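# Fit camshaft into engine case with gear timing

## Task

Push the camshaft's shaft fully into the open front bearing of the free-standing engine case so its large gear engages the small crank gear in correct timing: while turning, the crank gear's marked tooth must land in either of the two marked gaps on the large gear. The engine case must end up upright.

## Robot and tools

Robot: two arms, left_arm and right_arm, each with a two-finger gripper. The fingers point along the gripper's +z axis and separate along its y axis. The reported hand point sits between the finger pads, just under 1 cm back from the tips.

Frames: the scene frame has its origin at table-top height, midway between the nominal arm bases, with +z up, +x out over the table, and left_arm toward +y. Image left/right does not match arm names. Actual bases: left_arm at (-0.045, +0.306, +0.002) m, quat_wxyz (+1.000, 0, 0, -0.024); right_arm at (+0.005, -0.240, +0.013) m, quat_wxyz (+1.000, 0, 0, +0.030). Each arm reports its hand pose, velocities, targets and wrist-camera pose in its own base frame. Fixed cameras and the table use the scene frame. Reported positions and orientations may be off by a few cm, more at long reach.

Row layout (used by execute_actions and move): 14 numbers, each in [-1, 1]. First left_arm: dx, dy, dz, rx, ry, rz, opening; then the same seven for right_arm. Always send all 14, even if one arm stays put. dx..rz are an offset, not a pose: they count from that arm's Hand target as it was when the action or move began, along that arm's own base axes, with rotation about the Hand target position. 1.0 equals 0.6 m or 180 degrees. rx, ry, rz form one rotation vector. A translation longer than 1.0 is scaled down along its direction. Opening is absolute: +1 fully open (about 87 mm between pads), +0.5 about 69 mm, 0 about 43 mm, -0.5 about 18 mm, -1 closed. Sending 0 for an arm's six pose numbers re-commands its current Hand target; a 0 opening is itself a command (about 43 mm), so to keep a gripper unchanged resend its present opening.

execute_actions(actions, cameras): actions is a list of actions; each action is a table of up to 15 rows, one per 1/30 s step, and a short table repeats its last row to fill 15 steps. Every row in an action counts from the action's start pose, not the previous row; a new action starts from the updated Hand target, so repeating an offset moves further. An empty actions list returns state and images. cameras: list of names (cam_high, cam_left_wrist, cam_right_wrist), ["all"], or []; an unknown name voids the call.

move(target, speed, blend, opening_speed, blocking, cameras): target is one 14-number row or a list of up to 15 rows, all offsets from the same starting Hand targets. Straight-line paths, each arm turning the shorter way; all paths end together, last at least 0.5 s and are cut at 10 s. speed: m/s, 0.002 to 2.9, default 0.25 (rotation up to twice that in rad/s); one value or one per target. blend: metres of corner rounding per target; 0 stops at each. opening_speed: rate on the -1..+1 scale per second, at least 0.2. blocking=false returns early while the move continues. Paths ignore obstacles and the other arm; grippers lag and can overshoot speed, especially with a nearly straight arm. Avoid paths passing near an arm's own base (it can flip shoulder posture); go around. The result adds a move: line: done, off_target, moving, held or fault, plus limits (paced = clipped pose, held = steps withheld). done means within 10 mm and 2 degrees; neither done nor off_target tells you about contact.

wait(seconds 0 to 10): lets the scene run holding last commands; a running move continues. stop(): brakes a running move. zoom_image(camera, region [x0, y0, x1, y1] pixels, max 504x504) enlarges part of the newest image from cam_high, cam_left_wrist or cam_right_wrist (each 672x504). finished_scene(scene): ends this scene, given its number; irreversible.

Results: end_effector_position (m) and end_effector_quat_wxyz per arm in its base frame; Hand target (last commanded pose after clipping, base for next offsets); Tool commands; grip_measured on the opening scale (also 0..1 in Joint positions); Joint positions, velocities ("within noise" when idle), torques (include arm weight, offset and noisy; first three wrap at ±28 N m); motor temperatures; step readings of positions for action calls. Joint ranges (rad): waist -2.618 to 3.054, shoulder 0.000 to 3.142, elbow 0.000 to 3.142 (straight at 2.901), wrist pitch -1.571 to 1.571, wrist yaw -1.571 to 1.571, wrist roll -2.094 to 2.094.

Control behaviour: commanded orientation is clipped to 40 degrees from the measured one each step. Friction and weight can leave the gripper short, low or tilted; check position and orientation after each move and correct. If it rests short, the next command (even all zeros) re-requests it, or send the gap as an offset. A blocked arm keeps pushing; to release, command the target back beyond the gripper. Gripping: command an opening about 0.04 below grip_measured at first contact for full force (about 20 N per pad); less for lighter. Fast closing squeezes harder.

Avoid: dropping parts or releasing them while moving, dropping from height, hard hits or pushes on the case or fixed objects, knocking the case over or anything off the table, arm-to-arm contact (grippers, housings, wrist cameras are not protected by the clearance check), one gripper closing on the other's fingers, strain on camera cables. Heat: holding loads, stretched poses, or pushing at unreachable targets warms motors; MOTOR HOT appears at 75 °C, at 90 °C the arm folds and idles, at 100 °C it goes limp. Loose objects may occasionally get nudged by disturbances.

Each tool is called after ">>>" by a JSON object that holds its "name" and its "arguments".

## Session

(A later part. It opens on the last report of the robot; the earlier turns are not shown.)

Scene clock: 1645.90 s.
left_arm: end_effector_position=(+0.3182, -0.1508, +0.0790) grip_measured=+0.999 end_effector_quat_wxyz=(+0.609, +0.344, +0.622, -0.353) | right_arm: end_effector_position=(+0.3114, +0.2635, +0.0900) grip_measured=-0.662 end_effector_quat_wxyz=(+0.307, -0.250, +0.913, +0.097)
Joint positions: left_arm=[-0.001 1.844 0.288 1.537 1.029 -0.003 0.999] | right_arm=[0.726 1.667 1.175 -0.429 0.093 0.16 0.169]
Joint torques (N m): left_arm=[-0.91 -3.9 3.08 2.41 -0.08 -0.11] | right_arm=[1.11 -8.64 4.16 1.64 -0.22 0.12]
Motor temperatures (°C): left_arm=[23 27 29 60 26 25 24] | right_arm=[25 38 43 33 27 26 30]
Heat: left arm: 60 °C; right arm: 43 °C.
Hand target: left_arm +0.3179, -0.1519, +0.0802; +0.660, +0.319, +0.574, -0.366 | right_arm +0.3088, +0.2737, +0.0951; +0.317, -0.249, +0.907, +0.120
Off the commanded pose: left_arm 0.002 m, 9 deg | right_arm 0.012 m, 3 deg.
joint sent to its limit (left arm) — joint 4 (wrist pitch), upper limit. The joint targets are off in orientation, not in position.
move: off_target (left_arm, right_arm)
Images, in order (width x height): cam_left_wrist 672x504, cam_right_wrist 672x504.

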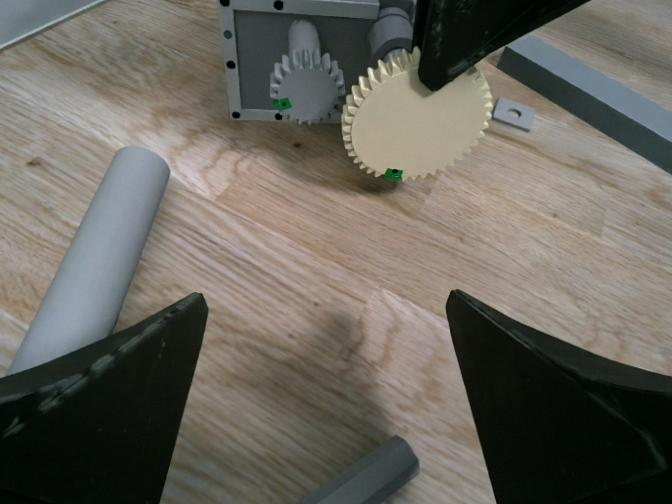

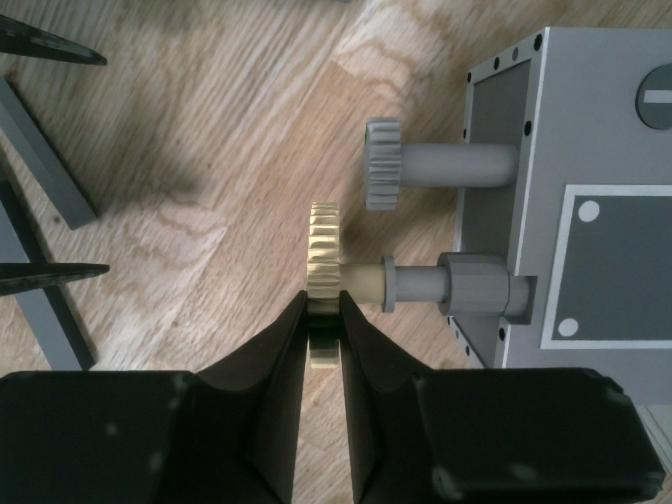

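>>> {"name": "move", "arguments": {"target": [[0,0,0,0,0,0,1,0.0088,-0.0141,0,-0.023,-0.0178,0.0,-0.9],[0,0,0,0,0,0,1,0.0247,-0.0396,0,-0.023,-0.0178,0.0,-0.9]], "speed": 0.08, "cameras": ["cam_left_wrist","cam_right_wrist"]}}

>>> {"name": "zoom_image", "arguments": {"camera": "cam_left_wrist", "region": [250, 10, 500, 180]}}

>>> {"name": "zoom_image", "arguments": {"camera": "cam_right_wrist", "region": [270, 100, 470, 340]}}

Scene clock: 1656.70 s.
left_arm: end_effector_position=(+0.3182, -0.1508, +0.0790) grip_measured=+0.999 end_effector_quat_wxyz=(+0.609, +0.344, +0.622, -0.353) | right_arm: end_effector_position=(+0.3131, +0.2603, +0.0900) grip_measured=-0.662 end_effector_quat_wxyz=(+0.313, -0.263, +0.908, +0.094)
Joint positions: left_arm=[-0.001 1.844 0.288 1.537 1.029 -0.003 0.999] | right_arm=[0.72 1.657 1.159 -0.411 0.09 0.125 0.169]
Joint torques (N m): left_arm=[-0.92 -3.92 3.1 2.41 -0.08 -0.11] | right_arm=[-1.83 -8.76 4.16 1.54 0.33 -0.38]
Motor temperatures (°C): left_arm=[23 27 29 60 26 25 24] | right_arm=[25 38 43 34 27 26 30]
Heat: left arm: 60 °C; right arm: 43 °C.
Hand target: left_arm +0.3179, -0.1519, +0.0802; +0.660, +0.319, +0.574, -0.366 | right_arm +0.3237, +0.2499, +0.0951; +0.334, -0.264, +0.902, +0.081
Off the commanded pose: left_arm 0.002 m, 9 deg | right_arm 0.016 m, 3 deg.
joint sent to its limit (left arm) — joint 4 (wrist pitch), upper limit. The joint targets are off in orientation, not in position.
move: off_target (left_arm, right_arm)
Images, in order (width x height): cam_left_wrist 672x504, cam_right_wrist 672x504.

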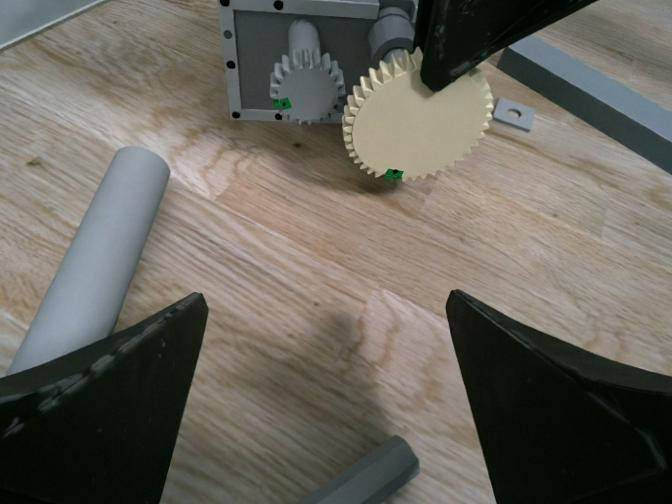

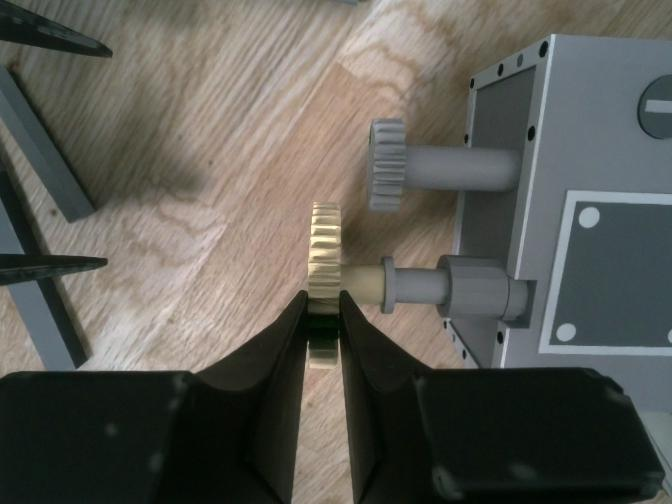

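Scaled by 2.016 from the camera's 672x504 image, which has a finer 960x720 frame.

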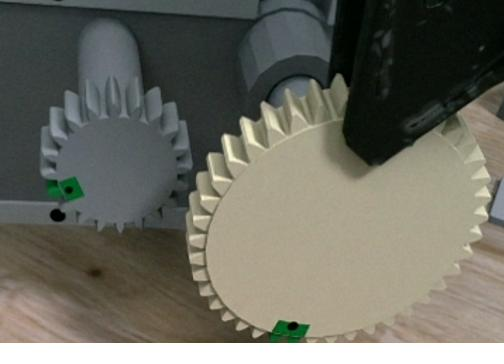

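Scaled by 2.100 from the camera's 672x504 image, which has a finer 960x720 frame.

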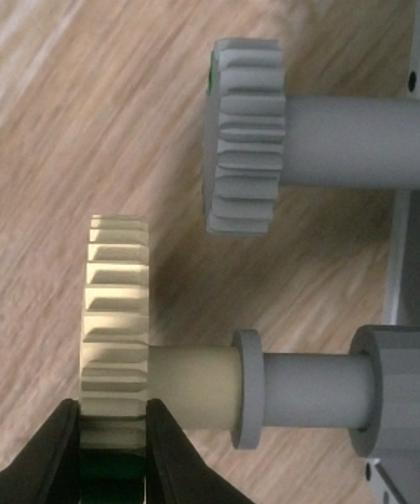

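>>> {"name": "move", "arguments": {"target": [[0,0,0,0,0,0,1,0.0018,-0.0028,0,0.0,0.0,-0.016,-0.9],[0,0,0,0,0,0,1,0.0036,-0.0056,0,0.0088,-0.0141,-0.016,-0.9],[0,0,0,0,0,0,1,0.0053,-0.0085,0,-0.0088,0.0141,-0.016,-0.9],[0,0,0,0,0,0,1,0.0053,-0.0085,0,0,0,-0.016,-0.9]], "speed": 0.08, "cameras": ["cam_left_wrist","cam_right_wrist"]}}

>>> {"name": "zoom_image", "arguments": {"camera": "cam_left_wrist", "region": [250, 10, 500, 180]}}

>>> {"name": "zoom_image", "arguments": {"camera": "cam_right_wrist", "region": [270, 100, 470, 340]}}

Scene clock: 1673.20 s.
left_arm: end_effector_position=(+0.3182, -0.1508, +0.0790) grip_measured=+0.999 end_effector_quat_wxyz=(+0.609, +0.344, +0.622, -0.353) | right_arm: end_effector_position=(+0.3196, +0.2497, +0.0896) grip_measured=-0.662 end_effector_quat_wxyz=(+0.315, -0.247, +0.913, +0.080)
Joint positions: left_arm=[-0.001 1.844 0.288 1.537 1.029 -0.003 0.999] | right_arm=[0.7 1.657 1.159 -0.419 0.116 0.133 0.169]
Joint torques (N m): left_arm=[-0.94 -3.9 3.1 2.41 -0.08 -0.11] | right_arm=[-0.59 -8.68 4.19 1.57 0.39 -0.14]
Motor temperatures (°C): left_arm=[23 27 29 60 26 25 24] | right_arm=[25 38 42 35 27 26 30]
Heat: left arm: 60 °C; right arm: 42 °C.
Hand target: left_arm +0.3179, -0.1519, +0.0802; +0.660, +0.319, +0.574, -0.366 | right_arm +0.3268, +0.2447, +0.0950; +0.335, -0.241, +0.908, +0.072
Off the commanded pose: left_arm 0.002 m, 9 deg | right_arm 0.010 m, 3 deg.
joint sent to its limit (left arm) — joint 4 (wrist pitch), upper limit. The joint targets are off in orientation, not in position.
move: off_target (left_arm, right_arm)
Images, in order (width x height): cam_left_wrist 672x504, cam_right_wrist 672x504.

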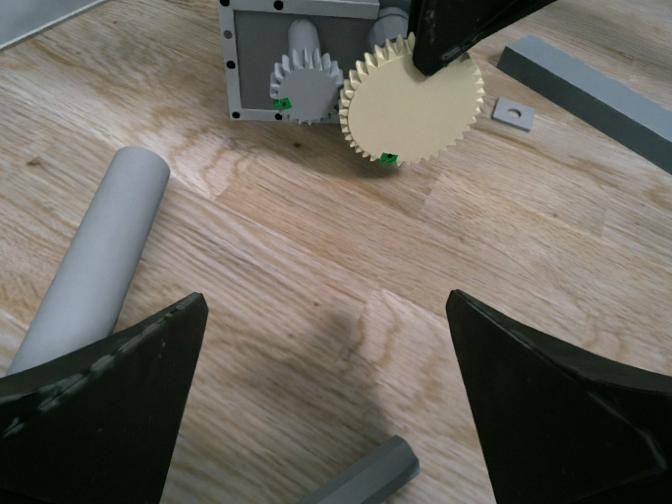

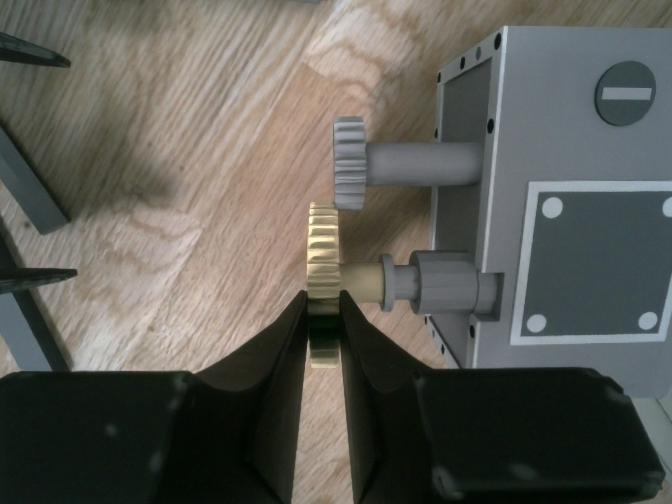

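Scaled by 2.016 from the camera's 672x504 image, which has a finer 960x720 frame.

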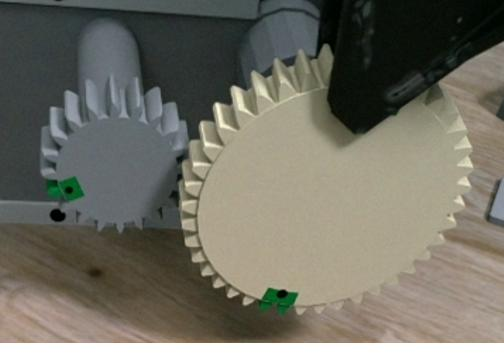

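Scaled by 2.100 from the camera's 672x504 image, which has a finer 960x720 frame.

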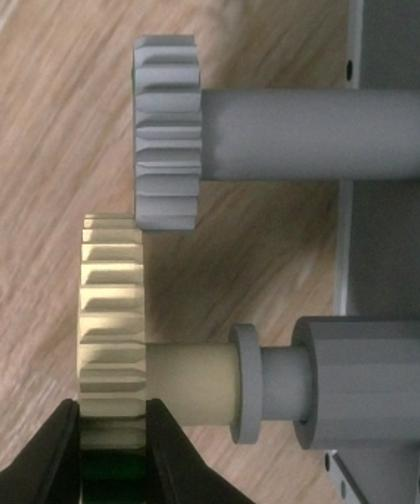

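>>> {"name": "move", "arguments": {"target": [[0,0,0,0,0,0,1,0.0053,-0.0085,0,0.006,-0.0094,0,-0.9],[0,0,0,0,0,0,1,0.0088,-0.0141,0,-0.006,0.0094,0,-0.9],[0,0,0,0,0,0,1,0.0115,-0.0184,0,0.006,-0.0094,0,-0.9],[0,0,0,0,0,0,1,0.0141,-0.0226,0,0,0,0,-0.9]], "speed": 0.08, "cameras": ["cam_left_wrist","cam_right_wrist"]}}

>>> {"name": "zoom_image", "arguments": {"camera": "cam_left_wrist", "region": [250, 10, 500, 180]}}

>>> {"name": "zoom_image", "arguments": {"camera": "cam_right_wrist", "region": [270, 100, 470, 340]}}

Scene clock: 1682.43 s.
left_arm: end_effector_position=(+0.3182, -0.1508, +0.0790) grip_measured=+0.999 end_effector_quat_wxyz=(+0.609, +0.344, +0.622, -0.353) | right_arm: end_effector_position=(+0.3242, +0.2393, +0.0896) grip_measured=-0.662 end_effector_quat_wxyz=(+0.327, -0.247, +0.908, +0.088)
Joint positions: left_arm=[-0.001 1.844 0.288 1.537 1.029 -0.003 0.999] | right_arm=[0.663 1.624 1.109 -0.368 0.086 0.1 0.169]
Joint torques (N m): left_arm=[-0.91 -3.92 3.1 2.41 -0.08 -0.11] | right_arm=[-1.59 -6.2 7.2 1.23 0.35 -0.19]
Motor temperatures (°C): left_arm=[23 27 29 60 26 25 24] | right_arm=[25 38 42 36 27 26 30]
Heat: left arm: 60 °C; right arm: 42 °C.
Hand target: left_arm +0.3179, -0.1519, +0.0802; +0.660, +0.319, +0.574, -0.366 | right_arm +0.3352, +0.2312, +0.0951; +0.335, -0.241, +0.908, +0.072
Off the commanded pose: left_arm 0.002 m, 9 deg | right_arm 0.015 m, 2 deg.
joint sent to its limit (left arm) — joint 4 (wrist pitch), upper limit. The joint targets are off in orientation, not in position.
move: off_target (left_arm, right_arm)
Images, in order (width x height): cam_left_wrist 672x504, cam_right_wrist 672x504.

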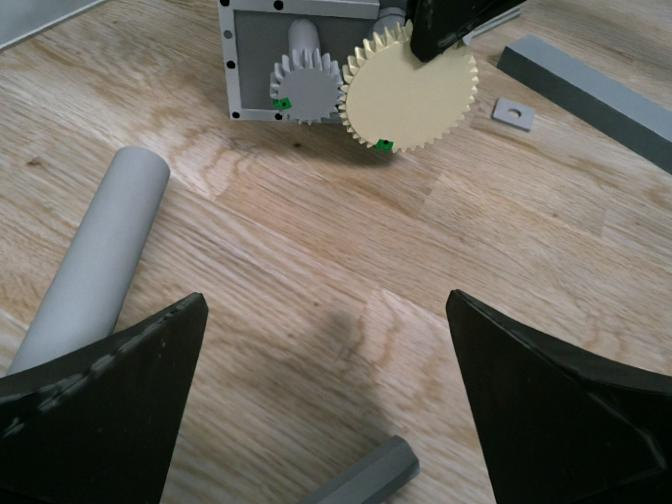

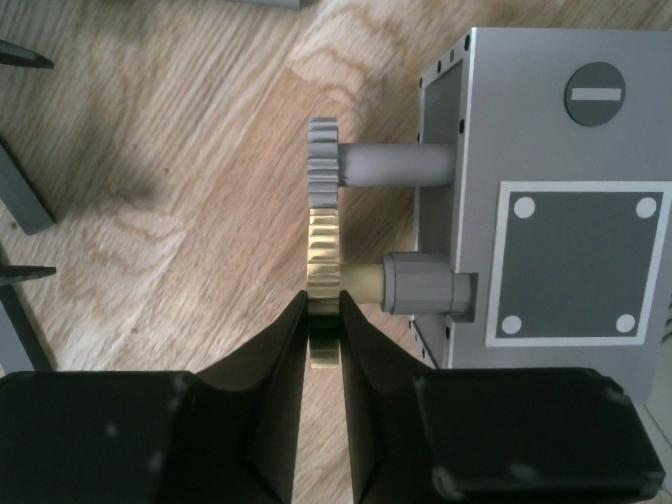

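Scaled by 2.016 from the camera's 672x504 image, which has a finer 960x720 frame.

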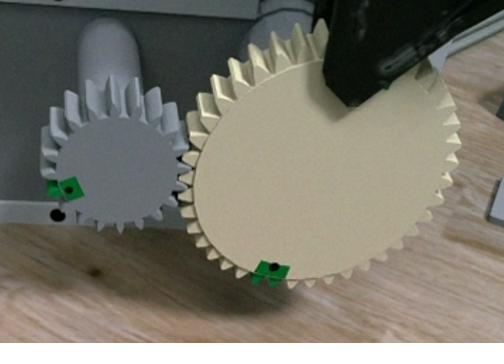

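Scaled by 2.100 from the camera's 672x504 image, which has a finer 960x720 frame.

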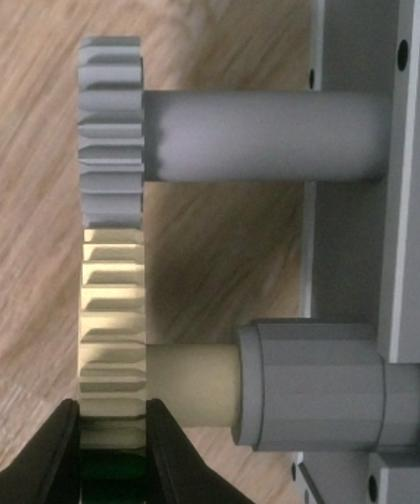

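Seated. Count the teeth again.

>>> {"name": "zoom_image", "arguments": {"camera": "cam_left_wrist", "region": [328, 80, 358, 110]}}

>>> {"name": "zoom_image", "arguments": {"camera": "cam_left_wrist", "region": [330, 95, 400, 160]}}

>>> {"name": "zoom_image", "arguments": {"camera": "cam_left_wrist", "region": [295, 80, 350, 130]}}

>>> {"name": "zoom_image", "arguments": {"camera": "cam_left_wrist", "region": [268, 92, 318, 130]}}

Scaled by 16.800 from the camera's 672x504 image, which has a finer 960x720 frame.

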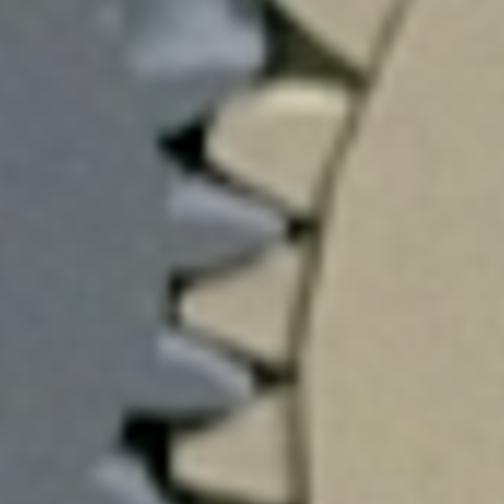

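Scaled by 7.200 from the camera's 672x504 image, which has a finer 960x720 frame.

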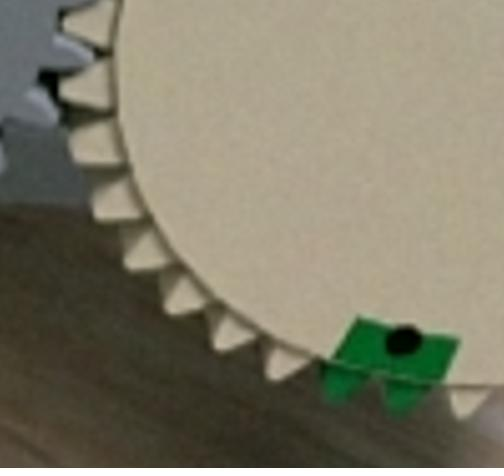

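Scaled by 9.164 from the camera's 672x504 image, which has a finer 960x720 frame.

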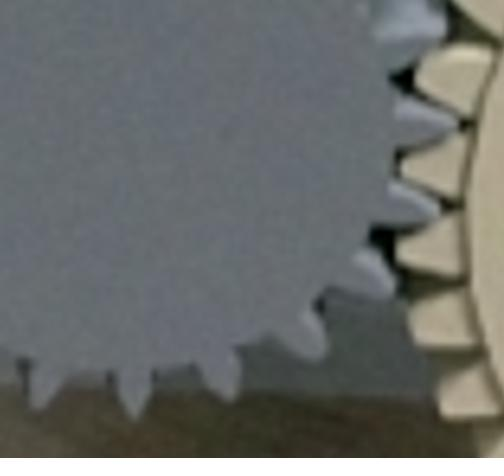

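Scaled by 10.080 from the camera's 672x504 image, which has a finer 960x720 frame.

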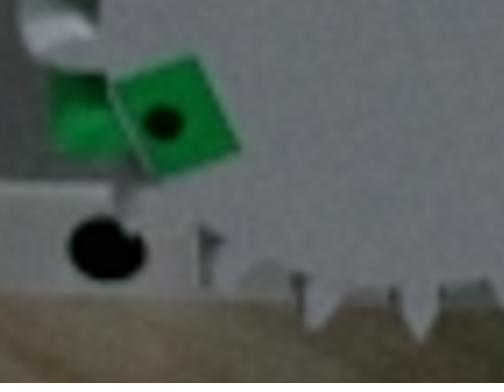

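>>> {"name": "move", "arguments": {"target": [[0,0,0,0,0,0,1,0.0035,-0.0057,0,0.004,-0.006,0,-0.9],[0,0,0,0,0,0,1,0.005,-0.008,0,-0.004,0.006,0,-0.9],[0,0,0,0,0,0,1,0.005,-0.008,0,0,0,0,-0.9]], "speed": 0.08, "cameras": ["all"]}}

>>> {"name": "zoom_image", "arguments": {"camera": "cam_right_wrist", "region": [270, 100, 470, 340]}}

>>> {"name": "zoom_image", "arguments": {"camera": "cam_high", "region": [270, 218, 330, 266]}}

Scene clock: 1703.10 s.
left_arm: end_effector_position=(+0.3182, -0.1508, +0.0790) grip_measured=+0.999 end_effector_quat_wxyz=(+0.609, +0.344, +0.622, -0.353) | right_arm: end_effector_position=(+0.3247, +0.2390, +0.0902) grip_measured=-0.662 end_effector_quat_wxyz=(+0.318, -0.250, +0.910, +0.093)
Joint positions: left_arm=[-0.001 1.844 0.288 1.537 1.029 -0.003 0.999] | right_arm=[0.651 1.634 1.13 -0.394 0.06 0.093 0.169]
Joint torques (N m): left_arm=[-0.92 -3.9 3.1 2.41 -0.08 -0.11] | right_arm=[-2.11 -7.38 5.55 1.43 0.52 -0.25]
Motor temperatures (°C): left_arm=[23 27 29 60 26 25 24] | right_arm=[25 36 44 35 27 26 30]
Heat: left arm: 60 °C; right arm: 44 °C.
Hand target: left_arm +0.3179, -0.1519, +0.0802; +0.660, +0.319, +0.574, -0.366 | right_arm +0.3382, +0.2265, +0.0951; +0.335, -0.241, +0.908, +0.072
Off the commanded pose: left_arm 0.002 m, 9 deg | right_arm 0.019 m, 3 deg.
joint sent to its limit (left arm) — joint 4 (wrist pitch), upper limit. The joint targets are off in orientation, not in position.
move: off_target (left_arm, right_arm)

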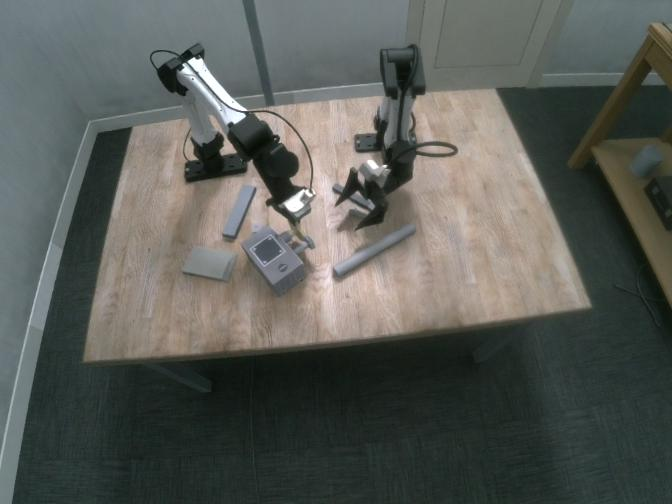

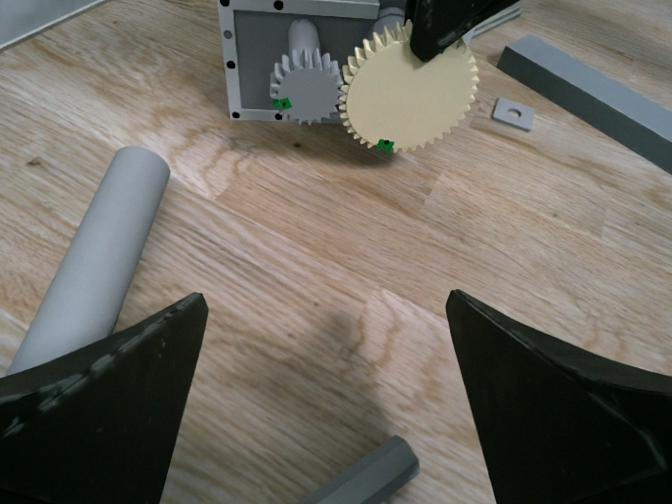

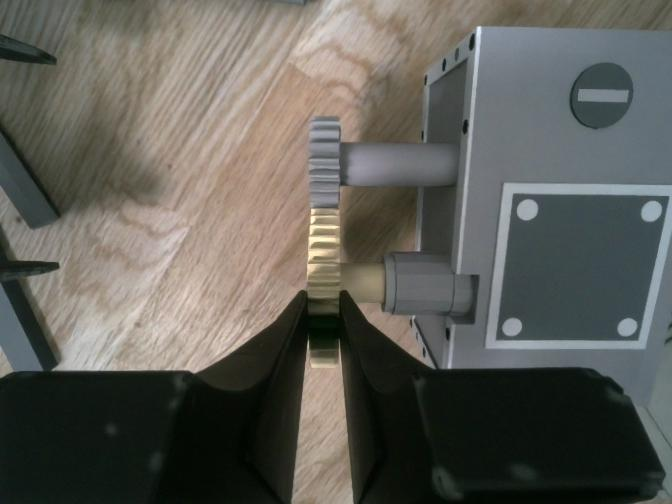

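Scaled by 2.100 from the camera's 672x504 image, which has a finer 960x720 frame.

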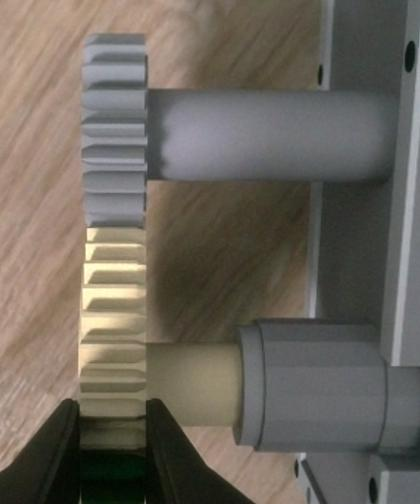

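Scaled by 8.400 from the camera's 672x504 image, which has a finer 960x720 frame.

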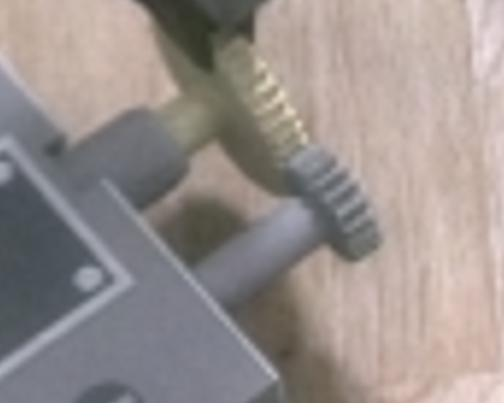

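>>> {"name": "move", "arguments": {"target": [[0,0,0,0,0,0,1,-0.0115,0.0185,0,0,0,0,-0.9],[0,0,0,0,0,0,1,-0.0115,0.0185,0,0,0,0,-0.35]], "speed": 0.05, "opening_speed": 0.5, "cameras": ["cam_left_wrist","cam_right_wrist"]}}

>>> {"name": "zoom_image", "arguments": {"camera": "cam_right_wrist", "region": [250, 100, 470, 370]}}

Scene clock: 1720.03 s.
left_arm: end_effector_position=(+0.3182, -0.1508, +0.0790) grip_measured=+0.999 end_effector_quat_wxyz=(+0.609, +0.344, +0.622, -0.353) | right_arm: end_effector_position=(+0.3273, +0.2356, +0.0907) grip_measured=-0.350 end_effector_quat_wxyz=(+0.326, -0.243, +0.911, +0.073)
Joint positions: left_arm=[-0.001 1.844 0.288 1.537 1.029 -0.003 0.999] | right_arm=[0.663 1.634 1.13 -0.393 0.115 0.101 0.325]
Joint torques (N m): left_arm=[-0.91 -3.92 3.1 2.41 -0.09 -0.11] | right_arm=[0.36 -6.82 5.98 1.41 0.19 -0.04]
Motor temperatures (°C): left_arm=[23 27 29 60 26 25 24] | right_arm=[25 36 43 36 27 26 30]
Heat: left arm: 60 °C; right arm: 43 °C.
Hand target: left_arm +0.3179, -0.1519, +0.0802; +0.660, +0.319, +0.574, -0.366 | right_arm +0.3314, +0.2376, +0.0951; +0.336, -0.241, +0.908, +0.072
Off the commanded pose: left_arm 0.002 m, 9 deg | right_arm 0.006 m, 1 deg.
joint sent to its limit (left arm) — joint 4 (wrist pitch), upper limit. The joint targets are off in orientation, not in position.
move: off_target (left_arm)
Images, in order (width x height): cam_left_wrist 672x504, cam_right_wrist 672x504.

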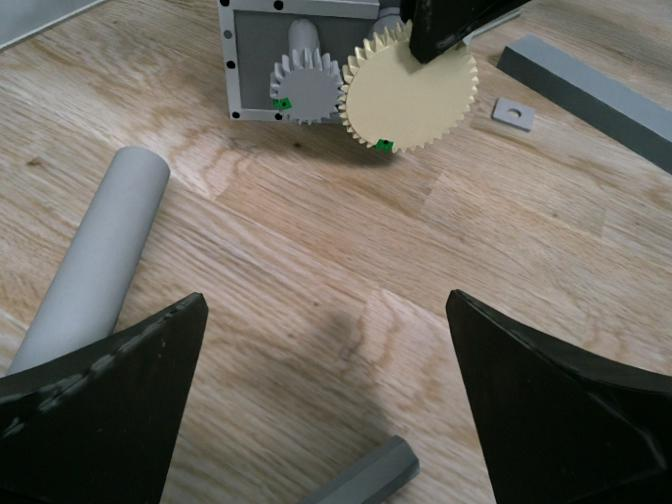

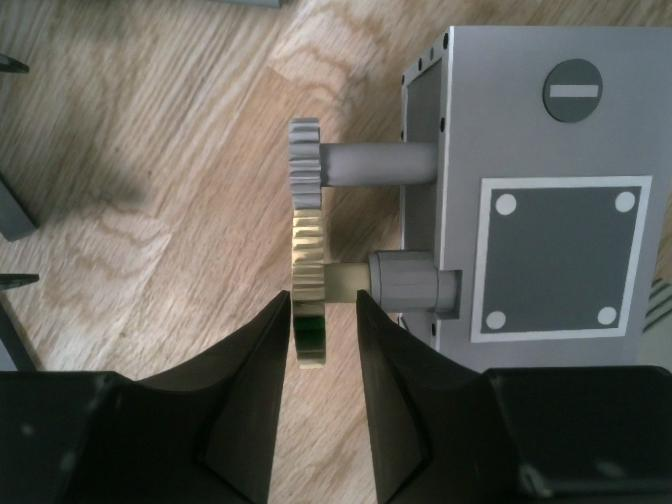

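Scaled by 1.867 from the camera's 672x504 image, which has a finer 960x720 frame.

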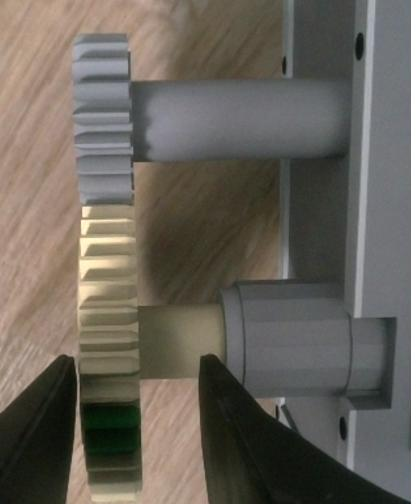

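>>> {"name": "move", "arguments": {"target": [[0,0,0,0,0,0,1,-0.006,0.0105,0,0,0,0,-0.35],[0,0,0,0,0,0,1,-0.098,-0.046,0.128,0,0,0,-0.35],[0,0,0,0,0,0,1,-0.2,-0.15,0.25,0,0,0,-0.35]], "speed": [0.04,0.08,0.2], "cameras": ["all"]}}

>>> {"name": "zoom_image", "arguments": {"camera": "cam_left_wrist", "region": [250, 10, 500, 180]}}

>>> {"name": "zoom_image", "arguments": {"camera": "cam_high", "region": [240, 208, 340, 308]}}

Scene clock: 1730.37 s.
left_arm: end_effector_position=(+0.3182, -0.1508, +0.0790) grip_measured=+0.999 end_effector_quat_wxyz=(+0.609, +0.344, +0.622, -0.353) | right_arm: end_effector_position=(+0.2103, +0.1476, +0.2374) grip_measured=-0.350 end_effector_quat_wxyz=(+0.329, -0.241, +0.910, +0.068)
Joint positions: left_arm=[-0.001 1.844 0.288 1.537 1.029 -0.003 0.999] | right_arm=[0.691 1.12 1.315 -1.093 0.145 0.122 0.325]
Joint torques (N m): left_arm=[-0.92 -3.92 3.1 2.41 -0.08 -0.11] | right_arm=[-0.47 -2.03 6.9 1.22 0.02 -0.1]
Motor temperatures (°C): left_arm=[23 27 29 60 26 25 24] | right_arm=[25 36 42 36 27 26 29]
Heat: left arm: 60 °C; right arm: 42 °C.
Hand target: left_arm +0.3179, -0.1519, +0.0802; +0.660, +0.319, +0.574, -0.366 | right_arm +0.2114, +0.1476, +0.2452; +0.335, -0.241, +0.908, +0.072
Off the commanded pose: left_arm 0.002 m, 9 deg | right_arm 0.008 m, 1 deg.
joint sent to its limit (left arm) — joint 4 (wrist pitch), upper limit. The joint targets are off in orientation, not in position.
move: off_target (left_arm)

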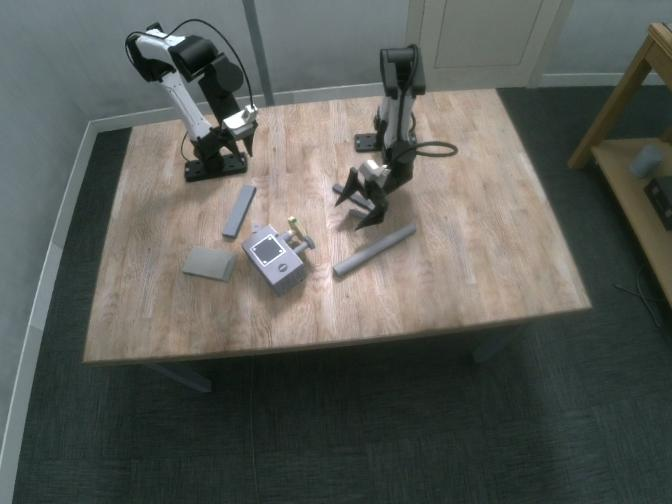

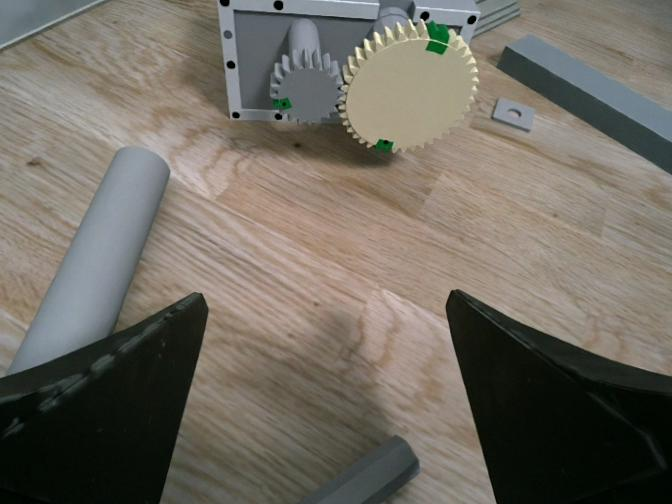

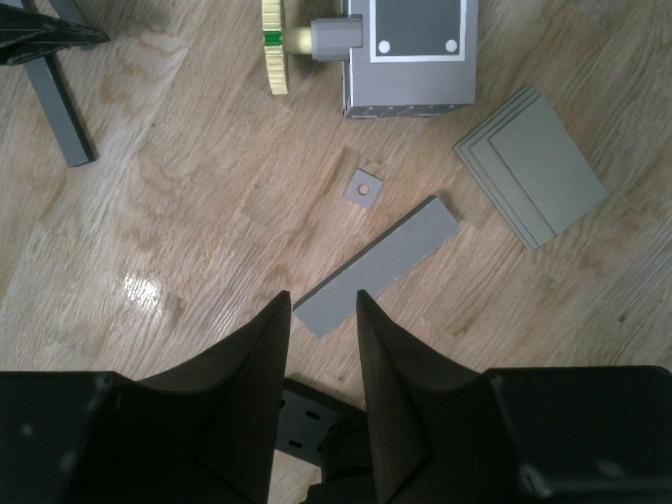

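Scaled by 2.016 from the camera's 672x504 image, which has a finer 960x720 frame.

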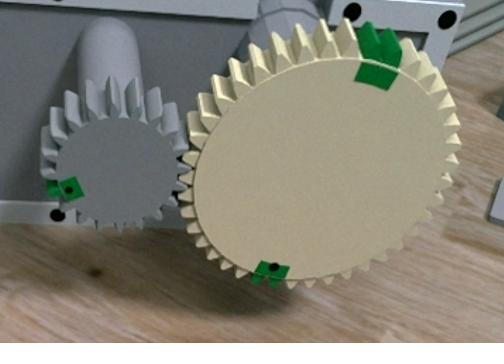

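Scaled by 5.040 from the camera's 672x504 image, which has a finer 960x720 frame.

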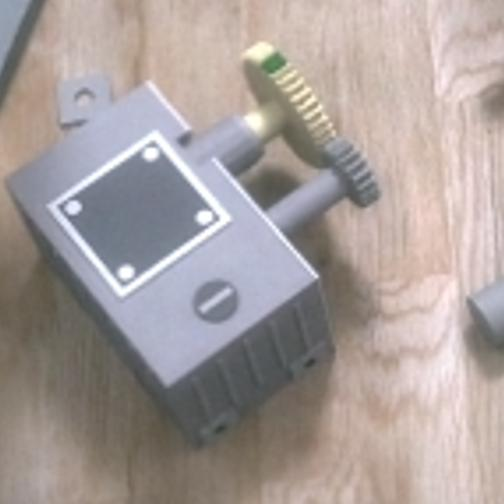

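>>> {"name": "zoom_image", "arguments": {"camera": "cam_left_wrist", "region": [335, 10, 455, 110]}}

>>> {"name": "zoom_image", "arguments": {"camera": "cam_left_wrist", "region": [268, 75, 318, 130]}}

>>> {"name": "zoom_image", "arguments": {"camera": "cam_right_wrist", "region": [240, 0, 400, 120]}}

Scaled by 4.200 from the camera's 672x504 image, which has a finer 960x720 frame.

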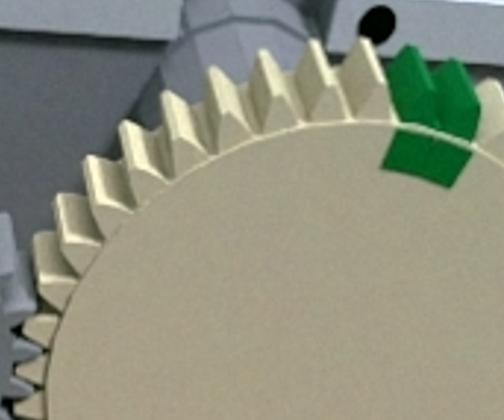

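Scaled by 9.164 from the camera's 672x504 image, which has a finer 960x720 frame.

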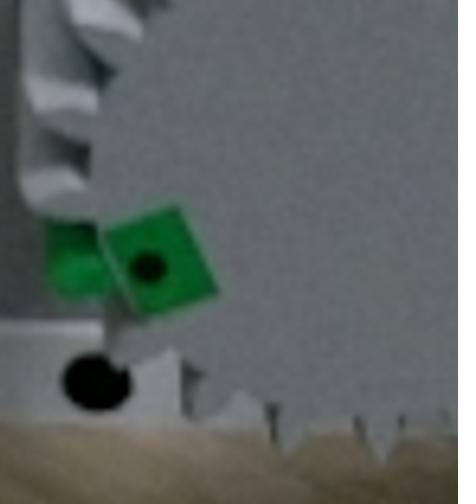

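Scaled by 3.150 from the camera's 672x504 image, which has a finer 960x720 frame.

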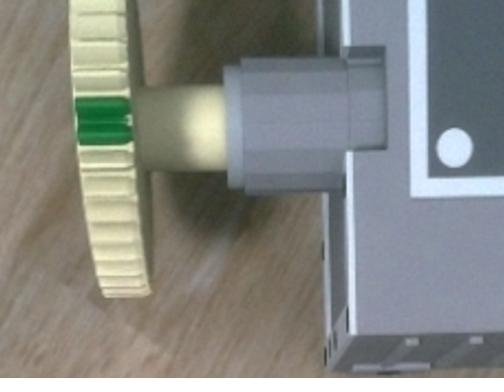

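>>> {"name": "finished_scene", "arguments": {"scene": 2}}

The scene is finished: the task was done.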